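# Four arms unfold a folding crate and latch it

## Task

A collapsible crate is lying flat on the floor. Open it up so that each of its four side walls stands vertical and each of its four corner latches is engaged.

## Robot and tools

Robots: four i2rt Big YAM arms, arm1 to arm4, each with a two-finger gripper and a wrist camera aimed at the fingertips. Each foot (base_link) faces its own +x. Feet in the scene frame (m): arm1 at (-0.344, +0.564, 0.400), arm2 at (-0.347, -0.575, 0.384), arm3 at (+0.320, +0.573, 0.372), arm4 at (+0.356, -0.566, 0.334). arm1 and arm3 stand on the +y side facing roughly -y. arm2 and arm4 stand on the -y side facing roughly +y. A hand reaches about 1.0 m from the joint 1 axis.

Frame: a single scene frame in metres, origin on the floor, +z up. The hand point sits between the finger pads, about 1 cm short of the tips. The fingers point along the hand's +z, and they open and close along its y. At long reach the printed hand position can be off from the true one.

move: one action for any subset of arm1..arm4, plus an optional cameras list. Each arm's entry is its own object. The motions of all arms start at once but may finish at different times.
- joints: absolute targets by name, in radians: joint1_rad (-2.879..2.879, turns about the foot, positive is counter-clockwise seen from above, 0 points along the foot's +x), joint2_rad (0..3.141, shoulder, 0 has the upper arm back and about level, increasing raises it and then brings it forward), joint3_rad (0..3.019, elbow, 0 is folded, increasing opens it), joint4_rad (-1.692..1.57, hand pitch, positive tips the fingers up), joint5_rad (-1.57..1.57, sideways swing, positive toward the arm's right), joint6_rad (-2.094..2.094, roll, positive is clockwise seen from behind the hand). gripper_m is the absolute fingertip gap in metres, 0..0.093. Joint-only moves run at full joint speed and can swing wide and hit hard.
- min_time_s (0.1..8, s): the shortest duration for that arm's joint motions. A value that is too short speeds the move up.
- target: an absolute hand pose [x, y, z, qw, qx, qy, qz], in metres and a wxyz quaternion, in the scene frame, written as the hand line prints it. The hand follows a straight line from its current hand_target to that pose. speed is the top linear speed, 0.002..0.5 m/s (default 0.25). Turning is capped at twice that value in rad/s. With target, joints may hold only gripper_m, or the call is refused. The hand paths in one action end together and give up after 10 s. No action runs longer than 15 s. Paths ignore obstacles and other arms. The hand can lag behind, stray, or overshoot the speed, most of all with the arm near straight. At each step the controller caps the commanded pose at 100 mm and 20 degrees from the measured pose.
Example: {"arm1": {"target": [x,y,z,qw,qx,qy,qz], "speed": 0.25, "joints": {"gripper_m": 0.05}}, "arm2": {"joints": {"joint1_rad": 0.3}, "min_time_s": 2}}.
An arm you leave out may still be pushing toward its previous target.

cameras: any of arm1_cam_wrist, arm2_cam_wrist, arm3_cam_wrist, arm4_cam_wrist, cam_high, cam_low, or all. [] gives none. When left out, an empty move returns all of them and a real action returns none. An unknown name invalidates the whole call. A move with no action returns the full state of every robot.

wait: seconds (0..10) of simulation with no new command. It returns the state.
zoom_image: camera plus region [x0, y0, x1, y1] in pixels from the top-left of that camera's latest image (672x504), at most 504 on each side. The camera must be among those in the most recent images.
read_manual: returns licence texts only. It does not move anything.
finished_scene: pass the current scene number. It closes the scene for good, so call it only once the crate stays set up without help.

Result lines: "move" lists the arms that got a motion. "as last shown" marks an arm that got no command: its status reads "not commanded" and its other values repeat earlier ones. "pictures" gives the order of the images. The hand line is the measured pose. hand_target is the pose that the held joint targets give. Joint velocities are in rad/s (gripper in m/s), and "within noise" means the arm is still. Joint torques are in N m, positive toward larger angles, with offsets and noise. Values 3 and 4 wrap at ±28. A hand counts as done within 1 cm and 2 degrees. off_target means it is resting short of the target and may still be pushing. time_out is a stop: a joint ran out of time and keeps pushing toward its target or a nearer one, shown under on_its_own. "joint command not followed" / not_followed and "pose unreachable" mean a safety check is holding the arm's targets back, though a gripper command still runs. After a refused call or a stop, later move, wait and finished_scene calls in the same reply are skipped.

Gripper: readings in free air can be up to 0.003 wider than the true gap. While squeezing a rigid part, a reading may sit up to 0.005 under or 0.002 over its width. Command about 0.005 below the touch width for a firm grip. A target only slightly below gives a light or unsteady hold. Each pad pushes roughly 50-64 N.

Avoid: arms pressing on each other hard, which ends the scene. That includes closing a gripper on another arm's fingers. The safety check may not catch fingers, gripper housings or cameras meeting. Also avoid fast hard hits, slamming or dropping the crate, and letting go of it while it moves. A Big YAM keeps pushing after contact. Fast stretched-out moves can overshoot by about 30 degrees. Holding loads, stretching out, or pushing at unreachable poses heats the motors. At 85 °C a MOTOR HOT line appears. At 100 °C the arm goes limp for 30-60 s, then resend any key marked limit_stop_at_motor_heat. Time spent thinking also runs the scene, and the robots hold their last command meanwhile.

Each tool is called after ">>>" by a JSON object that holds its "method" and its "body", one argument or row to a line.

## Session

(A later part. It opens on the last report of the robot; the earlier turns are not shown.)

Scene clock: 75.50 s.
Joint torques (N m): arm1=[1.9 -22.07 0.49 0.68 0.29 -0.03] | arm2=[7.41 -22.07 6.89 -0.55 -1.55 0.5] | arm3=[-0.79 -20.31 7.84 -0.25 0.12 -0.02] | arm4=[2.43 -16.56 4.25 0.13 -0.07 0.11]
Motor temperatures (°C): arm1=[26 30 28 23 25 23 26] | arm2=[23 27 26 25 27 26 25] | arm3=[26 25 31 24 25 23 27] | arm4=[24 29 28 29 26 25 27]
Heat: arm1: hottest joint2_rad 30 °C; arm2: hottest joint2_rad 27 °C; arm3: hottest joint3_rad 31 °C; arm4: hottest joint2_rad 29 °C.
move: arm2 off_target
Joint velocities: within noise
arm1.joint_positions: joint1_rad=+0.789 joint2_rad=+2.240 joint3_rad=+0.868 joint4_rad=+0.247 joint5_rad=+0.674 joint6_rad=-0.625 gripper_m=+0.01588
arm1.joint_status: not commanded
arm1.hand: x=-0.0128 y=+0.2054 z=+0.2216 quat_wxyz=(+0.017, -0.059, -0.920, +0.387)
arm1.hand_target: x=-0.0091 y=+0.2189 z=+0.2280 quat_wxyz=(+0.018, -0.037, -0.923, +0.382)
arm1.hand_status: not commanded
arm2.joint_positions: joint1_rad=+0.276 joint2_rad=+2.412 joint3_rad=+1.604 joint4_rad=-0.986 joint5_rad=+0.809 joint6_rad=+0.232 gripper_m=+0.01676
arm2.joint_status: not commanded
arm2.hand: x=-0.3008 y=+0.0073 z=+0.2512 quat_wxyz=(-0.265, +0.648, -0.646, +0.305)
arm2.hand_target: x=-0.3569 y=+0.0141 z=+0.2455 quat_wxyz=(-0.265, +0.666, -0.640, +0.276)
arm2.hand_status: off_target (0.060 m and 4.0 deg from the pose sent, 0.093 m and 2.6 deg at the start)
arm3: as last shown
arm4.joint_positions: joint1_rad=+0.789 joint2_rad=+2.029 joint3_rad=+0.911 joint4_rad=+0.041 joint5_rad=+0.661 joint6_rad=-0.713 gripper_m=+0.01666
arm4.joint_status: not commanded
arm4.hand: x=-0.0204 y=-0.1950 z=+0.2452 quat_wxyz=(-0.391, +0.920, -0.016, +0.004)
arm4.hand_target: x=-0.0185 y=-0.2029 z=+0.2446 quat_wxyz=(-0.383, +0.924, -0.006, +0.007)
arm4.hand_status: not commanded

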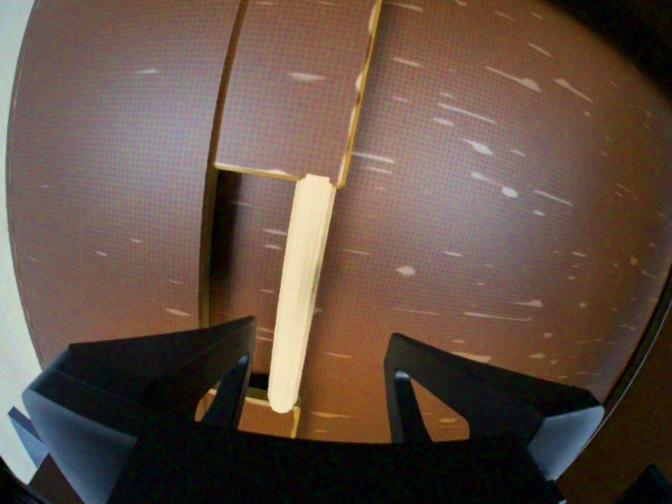

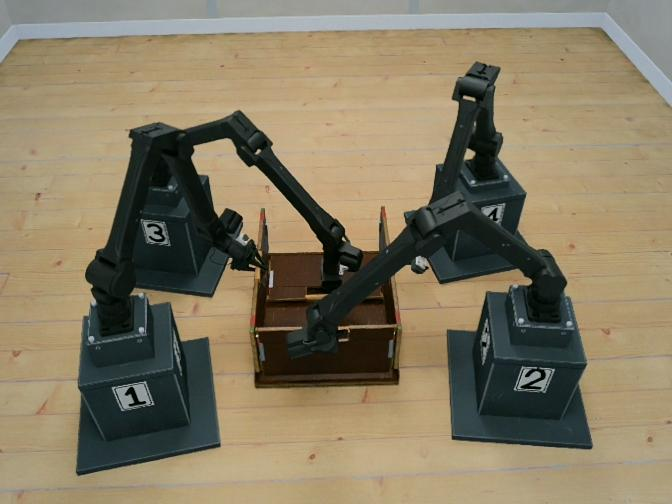

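>>> {"method": "move", "body": {
  "arm2": {"target": [-0.382, 0.016, 0.241, -0.2654, 0.6658, -0.6406, 0.2758], "speed": 0.15},
  "arm3": {"target": [0.024, -0.020, 0.027, 0, 0.6971, 0.7169, 0], "speed": 0.15},
  "cameras": ["arm3_cam_wrist", "cam_high"]
}}

>>> {"method": "move", "body": {
  "arm3": {"joints": {"gripper_m": 0.010}},
  "arm2": {"target": [-0.245, 0.016, 0.25, -0.2654, 0.6658, -0.6406, 0.2758], "speed": 0.2},
  "cameras": ["arm3_cam_wrist", "cam_high"]
}}

>>> {"method": "zoom_image", "body": {
  "camera": "cam_high",
  "region": [240, 295, 330, 395]
}}

>>> {"method": "zoom_image", "body": {
  "camera": "cam_high",
  "region": [340, 295, 430, 395]
}}

Scene clock: 81.10 s.
Joint torques (N m): arm1=[2.26 -21.19 0.66 0.59 0.31 -0.01] | arm2=[10.46 -21.95 6.79 -0.53 -1.86 0.66] | arm3=[0.09 -19.37 7.32 0.68 0.02 0.09] | arm4=[2.43 -16.62 4.26 0.13 -0.08 0.11]
Motor temperatures (°C): arm1=[26 30 28 23 25 23 26] | arm2=[24 28 26 25 28 26 25] | arm3=[26 26 31 24 25 23 27] | arm4=[24 29 28 29 26 25 27]
Heat: arm1: hottest joint2_rad 30 °C; arm2: hottest joint2_rad 28 °C; arm3: hottest joint3_rad 31 °C; arm4: hottest joint2_rad 29 °C.
move: arm2 off_target; arm3 off_target
Joint velocities: within noise
arm1, arm4: as last shown
arm2.joint_positions: joint1_rad=+0.276 joint2_rad=+2.423 joint3_rad=+1.624 joint4_rad=-1.018 joint5_rad=+0.807 joint6_rad=+0.260 gripper_m=+0.01676
arm2.joint_status: not commanded
arm2.hand: x=-0.3010 y=+0.0075 z=+0.2509 quat_wxyz=(-0.263, +0.641, -0.651, +0.310)
arm2.hand_target: x=-0.3777 y=+0.0112 z=+0.2420 quat_wxyz=(-0.265, +0.667, -0.640, +0.275)
arm2.hand_status: off_target (0.082 m and 4.9 deg from the pose sent, 0.082 m and 4.0 deg at the start)
arm3.joint_positions: joint1_rad=-0.248 joint2_rad=+2.791 joint3_rad=+1.963 joint4_rad=-0.753 joint5_rad=+0.002 joint6_rad=-0.493 gripper_m=+0.04812
arm3.joint_status: not commanded
arm3.hand: x=+0.0269 y=-0.0133 z=+0.0380 quat_wxyz=(+0.001, -0.697, -0.717, -0.006)
arm3.hand_target: x=+0.0283 y=-0.0205 z=+0.0274 quat_wxyz=(+0.000, -0.695, -0.719, +0.000)
arm3.hand_status: off_target (0.013 m and 0.7 deg from the pose sent, 0.078 m and 0.7 deg at the start)

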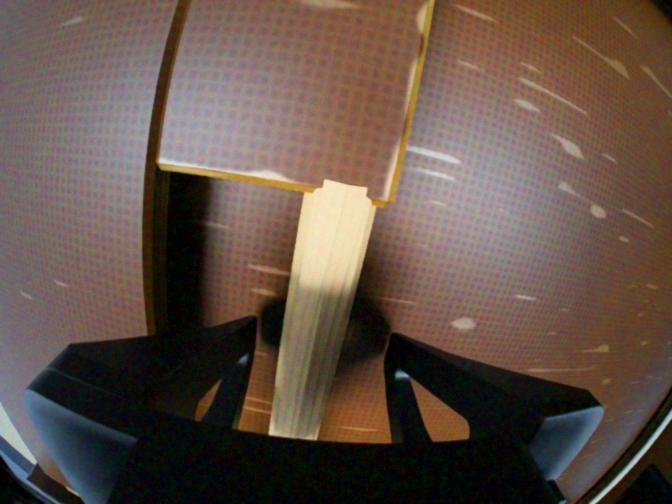

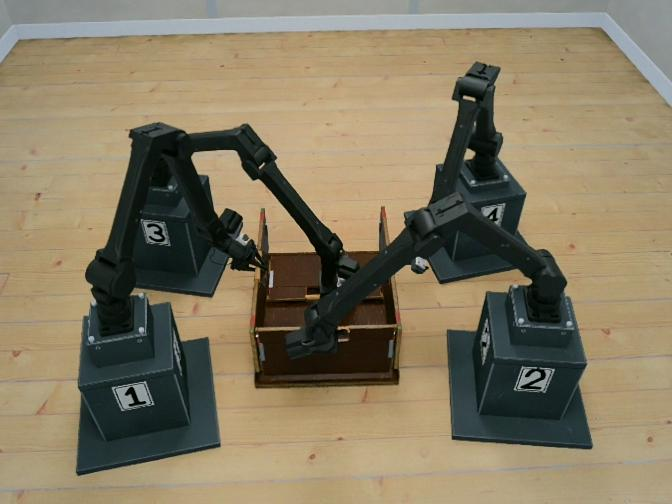

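Scene clock: 82.47 s.
Joint torques (N m): arm1=[1.44 -21.13 0.65 0.69 0.29 -0.03] | arm2=[-6.77 -22.18 5.27 1.55 0.28 -0.62] | arm3=[-0.09 -18.67 7.28 0.73 0.29 -0.11] | arm4=[2.43 -16.56 4.25 0.14 -0.07 0.11]
Motor temperatures (°C): arm1=[26 30 28 23 25 23 26] | arm2=[24 28 26 25 28 26 25] | arm3=[26 26 31 24 25 23 27] | arm4=[24 29 28 29 26 25 27]
Heat: arm1: hottest joint2_rad 30 °C; arm2: hottest joint2_rad 28 °C; arm3: hottest joint3_rad 31 °C; arm4: hottest joint2_rad 29 °C.
move: arm2 off_target; arm3 off_target
Joint velocities: within noise
arm1, arm4: as last shown
arm2.joint_positions: joint1_rad=+0.262 joint2_rad=+2.357 joint3_rad=+1.507 joint4_rad=-0.817 joint5_rad=+0.783 joint6_rad=+0.086 gripper_m=+0.01676
arm2.joint_status: not commanded
arm2.hand: x=-0.2960 y=+0.0069 z=+0.2511 quat_wxyz=(-0.269, +0.678, -0.627, +0.274)
arm2.hand_target: x=-0.2536 y=+0.0123 z=+0.2505 quat_wxyz=(-0.263, +0.668, -0.640, +0.275)
arm2.hand_status: off_target (0.052 m and 2.2 deg from the pose sent, 0.057 m and 4.9 deg at the start)
arm3.joint_positions: joint1_rad=-0.245 joint2_rad=+2.791 joint3_rad=+1.963 joint4_rad=-0.757 joint5_rad=-0.012 joint6_rad=-0.471 gripper_m=+0.01690
arm3.joint_status: gripper_m off_target (ended at +0.01693, target +0.01000)
arm3.hand: x=+0.0313 y=-0.0142 z=+0.0381 quat_wxyz=(-0.004, -0.703, -0.711, -0.010)
arm3.hand_target: x=+0.0290 y=-0.0212 z=+0.0274 quat_wxyz=(-0.004, -0.695, -0.719, -0.001)
arm3.hand_status: not commanded

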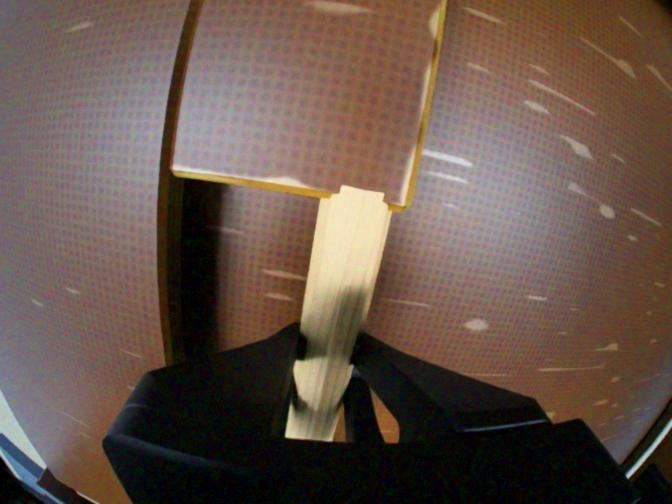

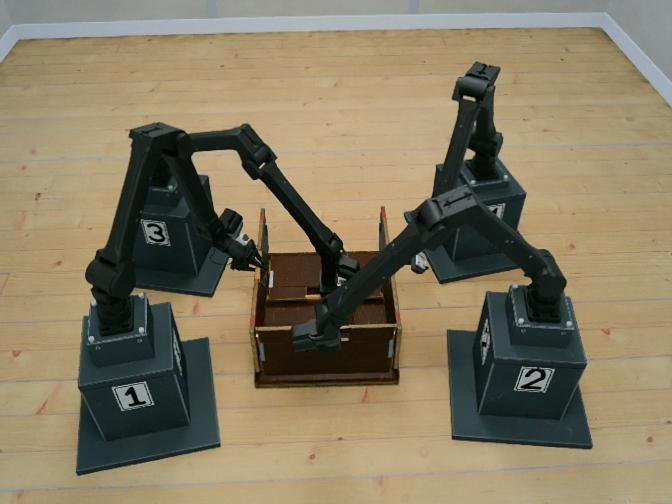

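Scaled by 5.040 from the camera's image (finer frame: 960x720).

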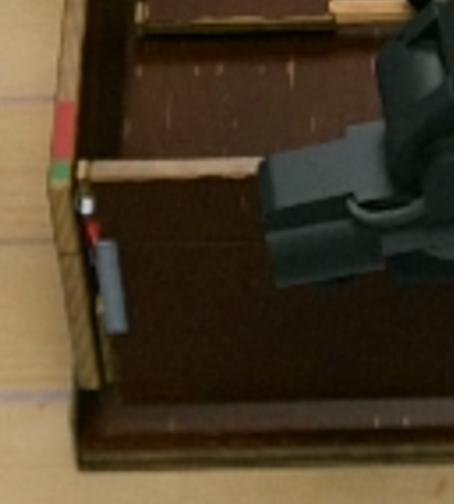

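Scaled by 5.040 from the camera's image (finer frame: 960x720).

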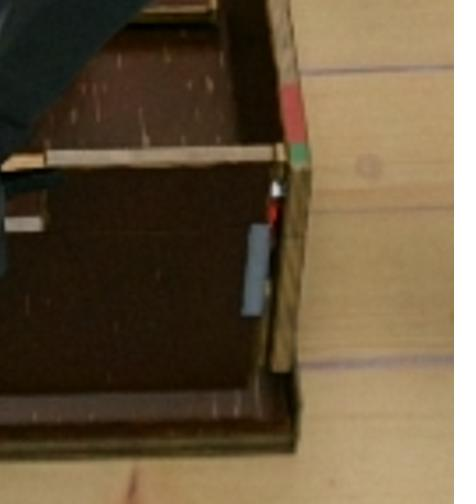

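>>> {"method": "move", "body": {
  "arm3": {"target": [0.047, -0.0205, 0.16, -0.0932, 0.6936, 0.7084, -0.0913], "speed": 0.2},
  "arm2": {"target": [-0.298, 0.017, 0.253, -0.2654, 0.6658, -0.6406, 0.2758], "speed": 0.2}
}}

>>> {"method": "move", "body": {
  "arm3": {"target": [0.122, -0.019, 0.238, -0.1849, 0.6757, 0.6901, -0.1811], "speed": 0.2},
  "arm2": {"joints": {"gripper_m": 0.05}}
}}

>>> {"method": "move", "body": {
  "arm3": {"target": [0.197, -0.018, 0.272, -0.2267, 0.6634, 0.6776, -0.222], "speed": 0.2},
  "arm2": {"target": [-0.385, 0.0, 0.36, -0.2654, 0.6658, -0.6406, 0.2758], "speed": 0.25}
}}

>>> {"method": "move", "body": {
  "arm3": {"target": [0.255, -0.017, 0.266, -0.2734, 0.6464, 0.6601, -0.2677], "speed": 0.2},
  "arm2": {"target": [-0.46, -0.28, 0.55, -0.2654, 0.6658, -0.6406, 0.2758], "speed": 0.3}
}}

>>> {"method": "move", "body": {
  "arm3": {"target": [0.32, -0.016, 0.252, -0.2734, 0.6464, 0.6601, -0.2677], "speed": 0.15}
}}

>>> {"method": "move", "body": {
  "arm3": {"target": [0.345, -0.016, 0.248, -0.2734, 0.6464, 0.6601, -0.2677], "speed": 0.12},
  "cameras": ["arm3_cam_wrist", "cam_high", "cam_low"]
}}

>>> {"method": "zoom_image", "body": {
  "camera": "cam_high",
  "region": [230, 190, 430, 400]
}}

Scene clock: 88.97 s.
Joint torques (N m): arm1=[2.02 -20.78 0.5 0.66 0.31 0.01] | arm2=[-0.21 -21.71 7.01 -0.29 0.41 0.05] | arm3=[-0.56 -24.47 4 -0.43 0.4 -0.19] | arm4=[2.43 -16.56 4.26 0.13 -0.08 0.11]
Motor temperatures (°C): arm1=[26 30 28 23 25 23 26] | arm2=[24 28 26 25 27 26 25] | arm3=[26 27 31 23 25 23 27] | arm4=[24 30 28 29 26 25 28]
Heat: arm1: hottest joint2_rad 30 °C; arm2: hottest joint2_rad 28 °C; arm3: hottest joint3_rad 31 °C; arm4: hottest joint2_rad 30 °C.
move: arm2 off_target; arm3 off_target
Joint velocities: within noise
arm1, arm4: as last shown
arm2.joint_positions: joint1_rad=+0.264 joint2_rad=+2.371 joint3_rad=+1.536 joint4_rad=-0.872 joint5_rad=+0.778 joint6_rad=+0.137 gripper_m=+0.01676
arm2.joint_status: not commanded
arm2.hand: x=-0.2974 y=+0.0064 z=+0.2510 quat_wxyz=(-0.263, +0.668, -0.638, +0.280)
arm2.hand_target: x=-0.2985 y=+0.0162 z=+0.2522 quat_wxyz=(-0.265, +0.666, -0.640, +0.276)
arm2.hand_status: off_target (0.011 m and 0.7 deg from the pose sent, 0.010 m and 2.2 deg at the start)
arm3.joint_positions: joint1_rad=-0.153 joint2_rad=+2.552 joint3_rad=+1.700 joint4_rad=-0.641 joint5_rad=+0.243 joint6_rad=-0.373 gripper_m=+0.01690
arm3.joint_status: not commanded
arm3.hand: x=+0.0491 y=-0.0130 z=+0.1260 quat_wxyz=(+0.094, -0.703, -0.700, +0.083)
arm3.hand_target: x=+0.0472 y=-0.0240 z=+0.1587 quat_wxyz=(+0.091, -0.693, -0.709, +0.096)
arm3.hand_status: off_target (0.035 m and 1.8 deg from the pose sent, 0.123 m and 16.2 deg at the start)
pictures: none

Scene clock: 90.23 s.
Joint torques (N m): arm1=[1.79 -21.36 0.49 0.7 0.28 -0.04] | arm2=[-0.62 -21.77 7.02 -0.23 0.41 0.05] | arm3=[1.14 -23.12 4.31 -0.76 0.48 -0.24] | arm4=[2.37 -16.5 4.26 0.13 -0.07 0.11]
Motor temperatures (°C): arm1=[26 30 28 23 25 23 26] | arm2=[24 28 26 25 27 26 25] | arm3=[26 27 31 23 25 23 27] | arm4=[24 30 27 29 26 25 28]
Heat: arm1: hottest joint2_rad 30 °C; arm2: hottest joint2_rad 28 °C; arm3: hottest joint3_rad 31 °C; arm4: hottest joint2_rad 30 °C.
move: arm2 done; arm3 off_target
Joint velocities: within noise
arm1, arm4: as last shown
arm2.joint_positions: joint1_rad=+0.254 joint2_rad=+2.371 joint3_rad=+1.536 joint4_rad=-0.874 joint5_rad=+0.778 joint6_rad=+0.128 gripper_m=+0.04989
arm2.joint_status: all done
arm2.hand: x=-0.2920 y=+0.0057 z=+0.2510 quat_wxyz=(-0.260, +0.668, -0.637, +0.283)
arm2.hand_target: x=-0.2930 y=+0.0159 z=+0.2522 quat_wxyz=(-0.263, +0.666, -0.640, +0.278)
arm2.hand_status: not commanded
arm3.joint_positions: joint1_rad=+0.014 joint2_rad=+2.369 joint3_rad=+1.526 joint4_rad=-0.633 joint5_rad=+0.516 joint6_rad=-0.204 gripper_m=+0.01643
arm3.joint_status: not commanded
arm3.hand: x=+0.1130 y=-0.0123 z=+0.2073 quat_wxyz=(+0.187, -0.691, -0.676, +0.177)
arm3.hand_target: x=+0.1197 y=-0.0188 z=+0.2364 quat_wxyz=(+0.186, -0.676, -0.689, +0.182)
arm3.hand_status: off_target (0.033 m and 2.5 deg from the pose sent, 0.134 m and 15.7 deg at the start)
pictures: none

Scene clock: 91.93 s.
Joint torques (N m): arm1=[2.14 -20.84 0.46 0.66 0.32 0.01] | arm2=[-0.5 -23.47 7.47 -0.5 0.41 0.12] | arm3=[1.9 -22.83 4.01 -1.51 0.03 -0.1] | arm4=[2.43 -16.5 4.26 0.13 -0.07 0.11]
Motor temperatures (°C): arm1=[26 30 28 23 25 23 26] | arm2=[24 28 26 25 27 26 25] | arm3=[26 27 31 23 25 23 27] | arm4=[24 30 27 29 26 25 28]
Heat: arm1: hottest joint2_rad 30 °C; arm2: hottest joint2_rad 28 °C; arm3: hottest joint3_rad 31 °C; arm4: hottest joint2_rad 30 °C.
move: arm2 off_target; arm3 off_target
Joint velocities: within noise
arm1, arm4: as last shown
arm2.joint_positions: joint1_rad=+0.417 joint2_rad=+2.236 joint3_rad=+1.579 joint4_rad=-1.203 joint5_rad=+0.752 joint6_rad=+0.330 gripper_m=+0.04989
arm2.joint_status: not commanded
arm2.hand: x=-0.3855 y=-0.0096 z=+0.3451 quat_wxyz=(-0.261, +0.673, -0.630, +0.287)
arm2.hand_target: x=-0.3845 y=+0.0030 z=+0.3607 quat_wxyz=(-0.268, +0.664, -0.642, +0.273)
arm2.hand_status: off_target (0.018 m and 2.0 deg from the pose sent, 0.143 m and 1.1 deg at the start)
arm3.joint_positions: joint1_rad=+0.146 joint2_rad=+2.328 joint3_rad=+1.503 joint4_rad=-0.728 joint5_rad=+0.671 joint6_rad=-0.045 gripper_m=+0.01643
arm3.joint_status: not commanded
arm3.hand: x=+0.1710 y=-0.0115 z=+0.2393 quat_wxyz=(+0.239, -0.678, -0.658, +0.224)
arm3.hand_target: x=+0.1901 y=-0.0165 z=+0.2704 quat_wxyz=(+0.231, -0.665, -0.675, +0.224)
arm3.hand_status: off_target (0.042 m and 3.2 deg from the pose sent, 0.106 m and 7.6 deg at the start)
pictures: none

Scene clock: 94.07 s.
Joint torques (N m): arm1=[1.85 -21.3 0.61 0.75 0.39 0] | arm2=[0.44 -12.81 6.42 -1.01 0.25 0.12] | arm3=[4.72 -19.49 6.43 -2.41 -0.05 0.16] | arm4=[2.43 -16.5 4.23 0.13 -0.07 0.11]
Motor temperatures (°C): arm1=[26 30 28 23 25 23 26] | arm2=[24 28 26 25 27 26 25] | arm3=[26 27 31 24 25 23 27] | arm4=[24 30 27 29 26 25 28]
Heat: arm1: hottest joint2_rad 30 °C; arm2: hottest joint2_rad 28 °C; arm3: hottest joint3_rad 31 °C; arm4: hottest joint2_rad 30 °C.
move: arm2 done; arm3 off_target
Joint velocities: within noise
arm1.joint_positions: joint1_rad=+0.790 joint2_rad=+2.238 joint3_rad=+0.867 joint4_rad=+0.242 joint5_rad=+0.671 joint6_rad=-0.624 gripper_m=+0.01588
arm1.joint_status: not commanded
arm1.hand: x=-0.0129 y=+0.2069 z=+0.2213 quat_wxyz=(+0.017, -0.058, -0.921, +0.385)
arm1.hand_target: x=-0.0098 y=+0.2195 z=+0.2275 quat_wxyz=(+0.019, -0.037, -0.924, +0.381)
arm1.hand_status: not commanded
arm2.joint_positions: joint1_rad=+0.813 joint2_rad=+1.533 joint3_rad=+1.085 joint4_rad=-1.690 joint5_rad=+0.589 joint6_rad=+0.803 gripper_m=+0.04989
arm2.joint_status: not commanded
arm2.hand: x=-0.4602 y=-0.2786 z=+0.5459 quat_wxyz=(-0.267, +0.668, -0.635, +0.280)
arm2.hand_target: x=-0.4610 y=-0.2785 z=+0.5511 quat_wxyz=(-0.267, +0.665, -0.640, +0.278)
arm2.hand_status: done (0.004 m and 0.8 deg from the pose sent, 0.347 m and 2.0 deg at the start)
arm3.joint_positions: joint1_rad=+0.250 joint2_rad=+2.337 joint3_rad=+1.509 joint4_rad=-0.810 joint5_rad=+0.802 joint6_rad=+0.100 gripper_m=+0.01644
arm3.joint_status: not commanded
arm3.hand: x=+0.2152 y=-0.0091 z=+0.2516 quat_wxyz=(+0.279, -0.663, -0.639, +0.273)
arm3.hand_target: x=+0.2536 y=-0.0177 z=+0.2664 quat_wxyz=(+0.273, -0.643, -0.663, +0.269)
arm3.hand_status: off_target (0.043 m and 3.2 deg from the pose sent, 0.088 m and 7.3 deg at the start)
arm4.joint_positions: joint1_rad=+0.784 joint2_rad=+2.029 joint3_rad=+0.911 joint4_rad=+0.040 joint5_rad=+0.663 joint6_rad=-0.714 gripper_m=+0.01666
arm4.joint_status: not commanded
arm4.hand: x=-0.0183 y=-0.1933 z=+0.2452 quat_wxyz=(-0.391, +0.920, -0.017, +0.006)
arm4.hand_target: x=-0.0164 y=-0.2012 z=+0.2446 quat_wxyz=(-0.383, +0.924, -0.007, +0.010)
arm4.hand_status: not commanded
pictures: none

Scene clock: 95.20 s.
Joint torques (N m): arm1=[1.32 -20.78 0.64 0.49 0.44 0] | arm2=[-0.03 -12.81 6.42 -0.99 0.24 0.13] | arm3=[7.77 -18.14 6.98 -1.8 -0.82 0.45] | arm4=[2.43 -16.44 4.4 0.16 -0.11 0.11]
Motor temperatures (°C): arm1=[26 30 28 23 25 23 26] | arm2=[24 28 26 25 27 26 25] | arm3=[26 27 31 24 26 23 27] | arm4=[24 30 27 29 26 25 28]
Heat: arm1: hottest joint2_rad 30 °C; arm2: hottest joint2_rad 28 °C; arm3: hottest joint3_rad 31 °C; arm4: hottest joint2_rad 30 °C.
move: arm3 off_target
Joint velocities: within noise
arm1.joint_positions: joint1_rad=+0.794 joint2_rad=+2.238 joint3_rad=+0.867 joint4_rad=+0.242 joint5_rad=+0.670 joint6_rad=-0.625 gripper_m=+0.01588
arm1.joint_status: not commanded
arm1.hand: x=-0.0117 y=+0.2080 z=+0.2212 quat_wxyz=(+0.016, -0.056, -0.921, +0.384)
arm1.hand_target: x=-0.0097 y=+0.2198 z=+0.2273 quat_wxyz=(+0.019, -0.036, -0.924, +0.381)
arm1.hand_status: not commanded
arm2: as last shown
arm2.joint_positions: joint1_rad=+0.813 joint2_rad=+1.533 joint3_rad=+1.085 joint4_rad=-1.690 joint5_rad=+0.589 joint6_rad=+0.804 gripper_m=+0.04989
arm2.hand: x=-0.4602 y=-0.2786 z=+0.5459 quat_wxyz=(-0.267, +0.668, -0.636, +0.280)
arm3.joint_positions: joint1_rad=+0.318 joint2_rad=+2.364 joint3_rad=+1.561 joint4_rad=-0.945 joint5_rad=+0.809 joint6_rad=+0.228 gripper_m=+0.01673
arm3.joint_status: not commanded
arm3.hand: x=+0.2531 y=-0.0067 z=+0.2528 quat_wxyz=(+0.293, -0.664, -0.632, +0.271)
arm3.hand_target: x=+0.3159 y=-0.0126 z=+0.2518 quat_wxyz=(+0.274, -0.646, -0.660, +0.268)
arm3.hand_status: off_target (0.068 m and 4.5 deg from the pose sent, 0.105 m and 3.2 deg at the start)
arm4.joint_positions: joint1_rad=+0.781 joint2_rad=+2.027 joint3_rad=+0.909 joint4_rad=+0.040 joint5_rad=+0.666 joint6_rad=-0.716 gripper_m=+0.01667
arm4.joint_status: not commanded
arm4.hand: x=-0.0163 y=-0.1921 z=+0.2458 quat_wxyz=(-0.392, +0.920, -0.018, +0.008)
arm4.hand_target: x=-0.0154 y=-0.1997 z=+0.2451 quat_wxyz=(-0.384, +0.923, -0.008, +0.011)
arm4.hand_status: not commanded
pictures: none

Scene clock: 96.17 s.
Joint torques (N m): arm1=[1.32 -20.84 0.66 0.73 0.46 0] | arm2=[0.03 -12.81 6.45 -0.98 0.24 0.12] | arm3=[10.52 -17.96 7.01 -2 -1.16 0.68] | arm4=[2.43 -16.44 4.38 0.16 -0.11 0.11]
Motor temperatures (°C): arm1=[26 30 28 23 25 23 26] | arm2=[24 28 26 25 27 26 25] | arm3=[26 27 31 24 26 23 28] | arm4=[24 30 27 29 26 25 28]
Heat: arm1: hottest joint2_rad 30 °C; arm2: hottest joint2_rad 28 °C; arm3: hottest joint3_rad 31 °C; arm4: hottest joint2_rad 30 °C.
move: arm3 off_target
Joint velocities: within noise
arm1, arm2, arm4: as last shown
arm3.joint_positions: joint1_rad=+0.319 joint2_rad=+2.377 joint3_rad=+1.584 joint4_rad=-0.985 joint5_rad=+0.809 joint6_rad=+0.254 gripper_m=+0.01674
arm3.joint_status: not commanded
arm3.hand: x=+0.2540 y=-0.0068 z=+0.2529 quat_wxyz=(+0.300, -0.667, -0.627, +0.267)
arm3.hand_target: x=+0.3396 y=-0.0106 z=+0.2487 quat_wxyz=(+0.273, -0.645, -0.661, +0.268)
arm3.hand_status: off_target (0.092 m and 5.4 deg from the pose sent, 0.092 m and 4.5 deg at the start)

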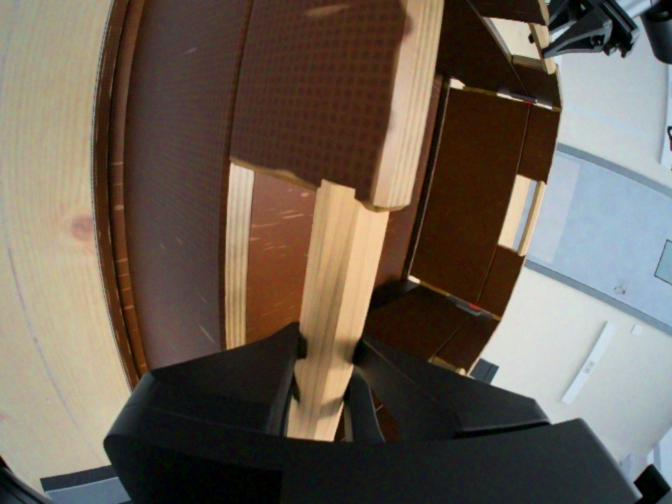

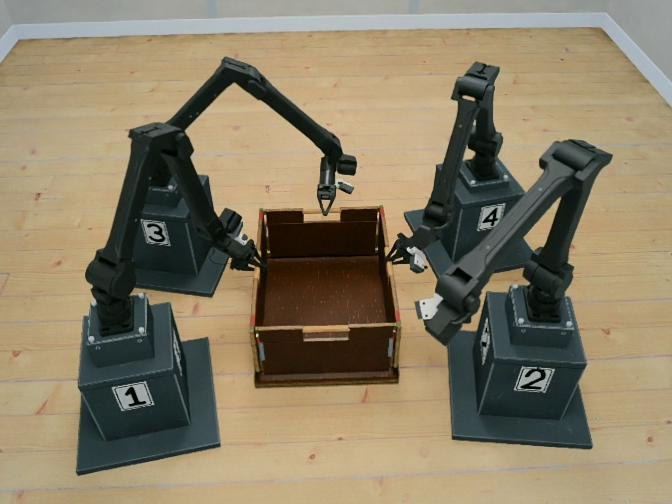

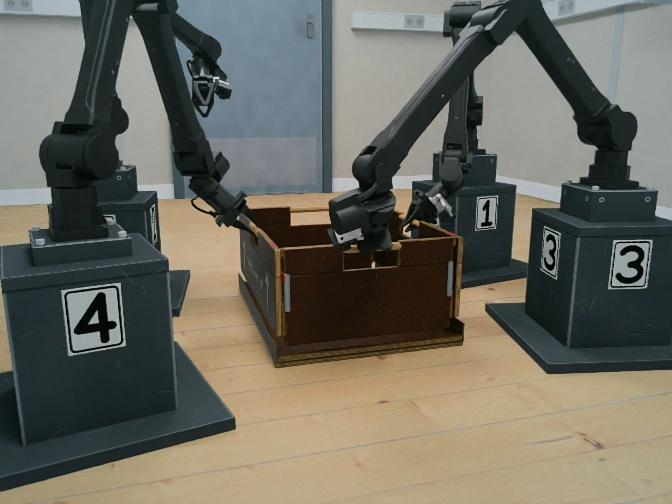

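Scaled by 2.400 from the camera's image (finer frame: 960x720).

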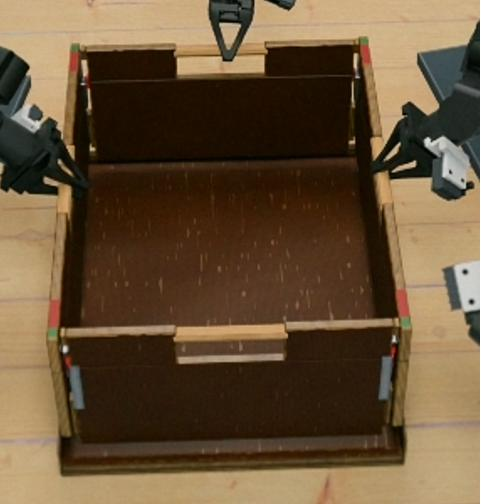

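>>> {"method": "move", "body": {
  "arm3": {"target": [0.195, -0.016, 0.256, -0.2734, 0.6464, 0.6601, -0.2677], "speed": 0.25},
  "cameras": ["cam_high"]
}}

>>> {"method": "zoom_image", "body": {
  "camera": "cam_high",
  "region": [245, 195, 415, 285]
}}

Scene clock: 98.83 s.
Joint torques (N m): arm1=[1.67 -20.89 0.73 0.59 0.5 0.02] | arm2=[-0.03 -12.81 6.43 -0.96 0.25 0.13] | arm3=[-6.71 -19.43 4.9 2.15 0.74 -1.08] | arm4=[2.37 -16.44 4.4 0.16 -0.11 0.11]
Motor temperatures (°C): arm1=[26 30 28 23 25 23 26] | arm2=[24 28 26 25 27 26 25] | arm3=[26 27 31 24 26 23 28] | arm4=[24 30 27 29 26 25 28]
Heat: arm1: hottest joint2_rad 30 °C; arm2: hottest joint2_rad 28 °C; arm3: hottest joint3_rad 31 °C; arm4: hottest joint2_rad 30 °C.
move: arm3 off_target
Joint velocities: within noise
arm1, arm2, arm4: as last shown
arm3.joint_positions: joint1_rad=+0.302 joint2_rad=+2.322 joint3_rad=+1.490 joint4_rad=-0.813 joint5_rad=+0.778 joint6_rad=+0.118 gripper_m=+0.01681
arm3.joint_status: not commanded
arm3.hand: x=+0.2482 y=-0.0078 z=+0.2527 quat_wxyz=(+0.265, -0.655, -0.654, +0.272)
arm3.hand_target: x=+0.2035 y=-0.0121 z=+0.2557 quat_wxyz=(+0.274, -0.648, -0.660, +0.264)
arm3.hand_status: off_target (0.054 m and 1.6 deg from the pose sent, 0.060 m and 5.4 deg at the start)

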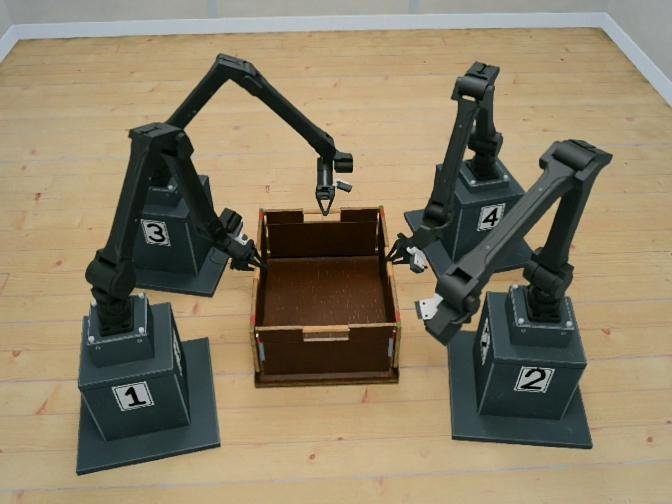

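Scaled by 2.965 from the camera's image (finer frame: 960x720).

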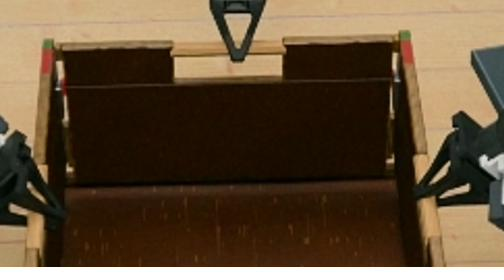

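>>> {"method": "move", "body": {
  "arm3": {"target": [0.252, -0.016, 0.255, -0.2734, 0.6464, 0.6601, -0.2677], "speed": 0.25},
  "arm1": {"target": [-0.006, 0.211, 0.228, -0.015, 0.0363, 0.9232, -0.3824], "speed": 0.1}
}}

>>> {"method": "move", "body": {
  "arm3": {"joints": {"gripper_m": 0.05}},
  "arm1": {"joints": {"gripper_m": 0.05}},
  "arm4": {"joints": {"gripper_m": 0.05}}
}}

>>> {"method": "move", "body": {
  "arm1": {"target": [-0.006, 0.303, 0.325, -0.015, 0.0363, 0.9232, -0.3824], "speed": 0.2},
  "arm3": {"target": [0.33, -0.016, 0.35, -0.2734, 0.6464, 0.6601, -0.2677], "speed": 0.2},
  "arm4": {"target": [-0.018, -0.283, 0.338, -0.3827, 0.9239, -0.008, 0.0033], "speed": 0.2},
  "cameras": ["cam_high", "cam_low"]
}}

>>> {"method": "zoom_image", "body": {
  "camera": "cam_high",
  "region": [230, 190, 430, 400]
}}

>>> {"method": "zoom_image", "body": {
  "camera": "cam_low",
  "region": [220, 190, 480, 380]
}}

Scene clock: 103.53 s.
Joint torques (N m): arm1=[0.38 -20.54 1.76 0.83 0.14 -0.16] | arm2=[0.03 -12.81 6.42 -0.99 0.25 0.13] | arm3=[-0.44 -17.14 7.41 -0.84 0.8 -0.12] | arm4=[2.37 -16.38 4.38 0.17 -0.11 0.11]
Motor temperatures (°C): arm1=[26 31 28 23 25 23 26] | arm2=[24 28 26 25 27 26 25] | arm3=[26 27 31 24 26 24 28] | arm4=[24 30 27 29 26 25 28]
Heat: arm1: hottest joint2_rad 31 °C; arm2: hottest joint2_rad 28 °C; arm3: hottest joint3_rad 31 °C; arm4: hottest joint2_rad 30 °C.
move: arm1 off_target; arm3 off_target
Joint velocities: within noise
arm1.joint_positions: joint1_rad=+0.794 joint2_rad=+2.238 joint3_rad=+0.867 joint4_rad=+0.244 joint5_rad=+0.668 joint6_rad=-0.625 gripper_m=+0.01588
arm1.joint_status: not commanded
arm1.hand: x=-0.0112 y=+0.2080 z=+0.2212 quat_wxyz=(+0.015, -0.056, -0.922, +0.384)
arm1.hand_target: x=-0.0059 y=+0.2109 z=+0.2278 quat_wxyz=(+0.015, -0.037, -0.923, +0.383)
arm1.hand_status: off_target (0.009 m and 2.2 deg from the pose sent, 0.009 m and 2.2 deg at the start)
arm2, arm4: as last shown
arm3.joint_positions: joint1_rad=+0.304 joint2_rad=+2.323 joint3_rad=+1.495 joint4_rad=-0.823 joint5_rad=+0.778 joint6_rad=+0.136 gripper_m=+0.01681
arm3.joint_status: not commanded
arm3.hand: x=+0.2491 y=-0.0076 z=+0.2532 quat_wxyz=(+0.265, -0.659, -0.649, +0.272)
arm3.hand_target: x=+0.2520 y=-0.0176 z=+0.2549 quat_wxyz=(+0.270, -0.648, -0.659, +0.271)
arm3.hand_status: off_target (0.009 m and 2.2 deg from the pose sent, 0.009 m and 1.6 deg at the start)
pictures: none

Scene clock: 104.20 s.
Joint torques (N m): arm1=[-0.09 -18.43 2.09 1.11 0.41 -0.01] | arm2=[-0.03 -12.86 6.42 -0.99 0.25 0.12] | arm3=[-0.56 -17.26 7.28 -0.18 0.71 0.03] | arm4=[2.49 -16.03 4.44 0.42 0.1 0.11]
Motor temperatures (°C): arm1=[26 31 28 23 25 23 26] | arm2=[24 27 26 25 27 26 25] | arm3=[26 27 31 24 26 24 28] | arm4=[24 30 27 29 26 25 28]
Heat: arm1: hottest joint2_rad 31 °C; arm2: hottest joint2_rad 27 °C; arm3: hottest joint3_rad 31 °C; arm4: hottest joint2_rad 30 °C.
move: arm1 done; arm3 done; arm4 done
Joint velocities: within noise
arm1.joint_positions: joint1_rad=+0.806 joint2_rad=+2.223 joint3_rad=+0.864 joint4_rad=+0.242 joint5_rad=+0.663 joint6_rad=-0.654 gripper_m=+0.04997
arm1.joint_status: all done
arm1.hand: x=-0.0041 y=+0.2111 z=+0.2270 quat_wxyz=(+0.013, -0.038, -0.922, +0.385)
arm1.hand_target: x=-0.0029 y=+0.2143 z=+0.2280 quat_wxyz=(+0.015, -0.028, -0.923, +0.382)
arm1.hand_status: not commanded
arm2: as last shown
arm3.joint_positions: joint1_rad=+0.295 joint2_rad=+2.323 joint3_rad=+1.496 joint4_rad=-0.845 joint5_rad=+0.779 joint6_rad=+0.112 gripper_m=+0.04991
arm3.joint_status: all done
arm3.hand: x=+0.2433 y=-0.0034 z=+0.2541 quat_wxyz=(+0.277, -0.651, -0.657, +0.262)
arm3.hand_target: x=+0.2465 y=-0.0154 z=+0.2549 quat_wxyz=(+0.275, -0.647, -0.660, +0.266)
arm3.hand_status: not commanded
arm4.joint_positions: joint1_rad=+0.784 joint2_rad=+2.022 joint3_rad=+0.909 joint4_rad=+0.034 joint5_rad=+0.652 joint6_rad=-0.722 gripper_m=+0.04995
arm4.joint_status: all done
arm4.hand: x=-0.0190 y=-0.1946 z=+0.2462 quat_wxyz=(-0.387, +0.922, -0.012, +0.005)
arm4.hand_target: x=-0.0174 y=-0.2015 z=+0.2444 quat_wxyz=(-0.382, +0.924, -0.003, +0.009)
arm4.hand_status: not commanded
pictures: none

Scene clock: 105.80 s.
Joint torques (N m): arm1=[0.26 -14.8 3.73 0.66 0.71 0.19] | arm2=[-0.09 -12.81 6.42 -0.98 0.25 0.13] | arm3=[-1.32 -18.26 8.13 -0.65 0.4 0.2] | arm4=[1.85 -12.28 6.32 0.23 0.36 0.35]
Motor temperatures (°C): arm1=[26 31 28 23 25 23 26] | arm2=[24 27 26 25 27 26 25] | arm3=[26 27 31 24 26 24 28] | arm4=[24 30 27 29 26 25 28]
Heat: arm1: hottest joint2_rad 31 °C; arm2: hottest joint2_rad 27 °C; arm3: hottest joint3_rad 31 °C; arm4: hottest joint2_rad 30 °C.
move: arm1 done; arm3 off_target; arm4 done
Joint velocities: within noise
arm1.joint_positions: joint1_rad=+1.001 joint2_rad=+1.876 joint3_rad=+0.718 joint4_rad=-0.109 joint5_rad=+0.734 joint6_rad=-0.426 gripper_m=+0.04997
arm1.joint_status: not commanded
arm1.hand: x=-0.0046 y=+0.2997 z=+0.3269 quat_wxyz=(+0.013, -0.034, -0.922, +0.384)
arm1.hand_target: x=-0.0069 y=+0.3023 z=+0.3249 quat_wxyz=(+0.016, -0.036, -0.923, +0.383)
arm1.hand_status: done (0.004 m and 0.4 deg from the pose sent, 0.134 m and 0.4 deg at the start)
arm2: as last shown
arm3.joint_positions: joint1_rad=+0.440 joint2_rad=+2.225 joint3_rad=+1.587 joint4_rad=-1.169 joint5_rad=+0.770 joint6_rad=+0.279 gripper_m=+0.04991
arm3.joint_status: not commanded
arm3.hand: x=+0.3282 y=-0.0059 z=+0.3404 quat_wxyz=(+0.283, -0.638, -0.665, +0.265)
arm3.hand_target: x=+0.3312 y=-0.0183 z=+0.3502 quat_wxyz=(+0.271, -0.646, -0.660, +0.271)
arm3.hand_status: off_target (0.014 m and 1.6 deg from the pose sent, 0.130 m and 1.0 deg at the start)
arm4.joint_positions: joint1_rad=+0.955 joint2_rad=+1.716 joint3_rad=+0.829 joint4_rad=-0.301 joint5_rad=+0.715 joint6_rad=-0.541 gripper_m=+0.04995
arm4.joint_status: not commanded
arm4.hand: x=-0.0227 y=-0.2775 z=+0.3436 quat_wxyz=(-0.387, +0.922, -0.006, -0.002)
arm4.hand_target: x=-0.0177 y=-0.2808 z=+0.3382 quat_wxyz=(-0.384, +0.923, -0.009, +0.004)
arm4.hand_status: done (0.009 m and 0.9 deg from the pose sent, 0.127 m and 0.7 deg at the start)

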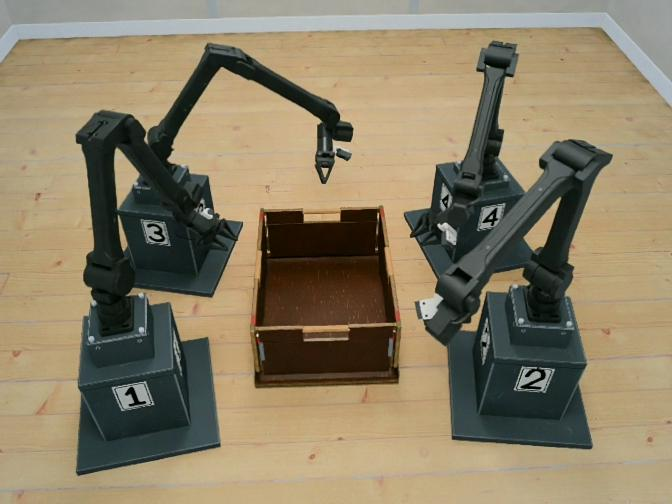

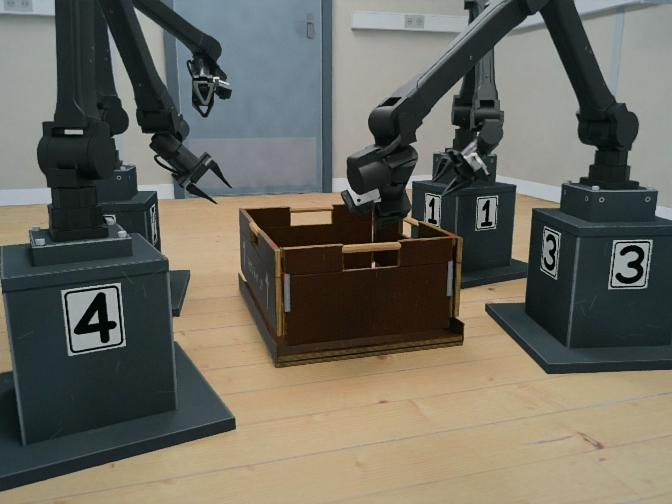

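Scaled by 2.400 from the camera's image (finer frame: 960x720).

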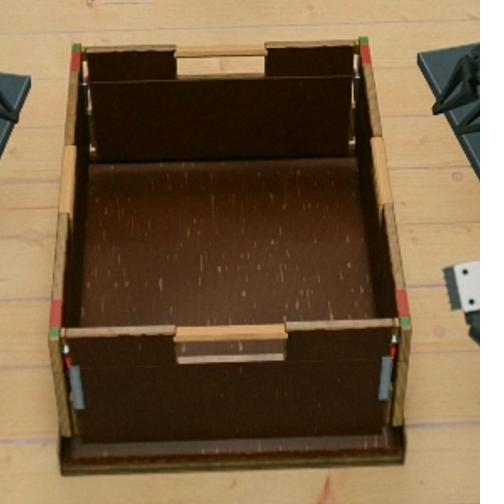

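Scaled by 1.938 from the camera's image (finer frame: 960x720).

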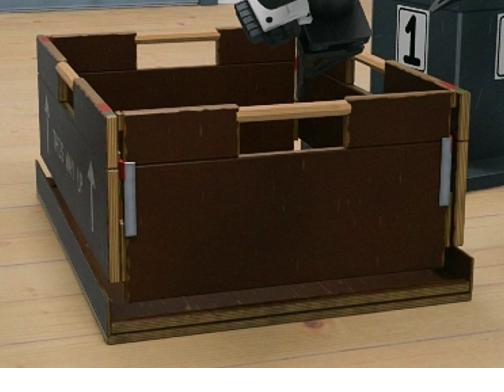

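>>> {"method": "finished_scene", "body": {
  "scene": 2
}}

The scene is finished: the task was done.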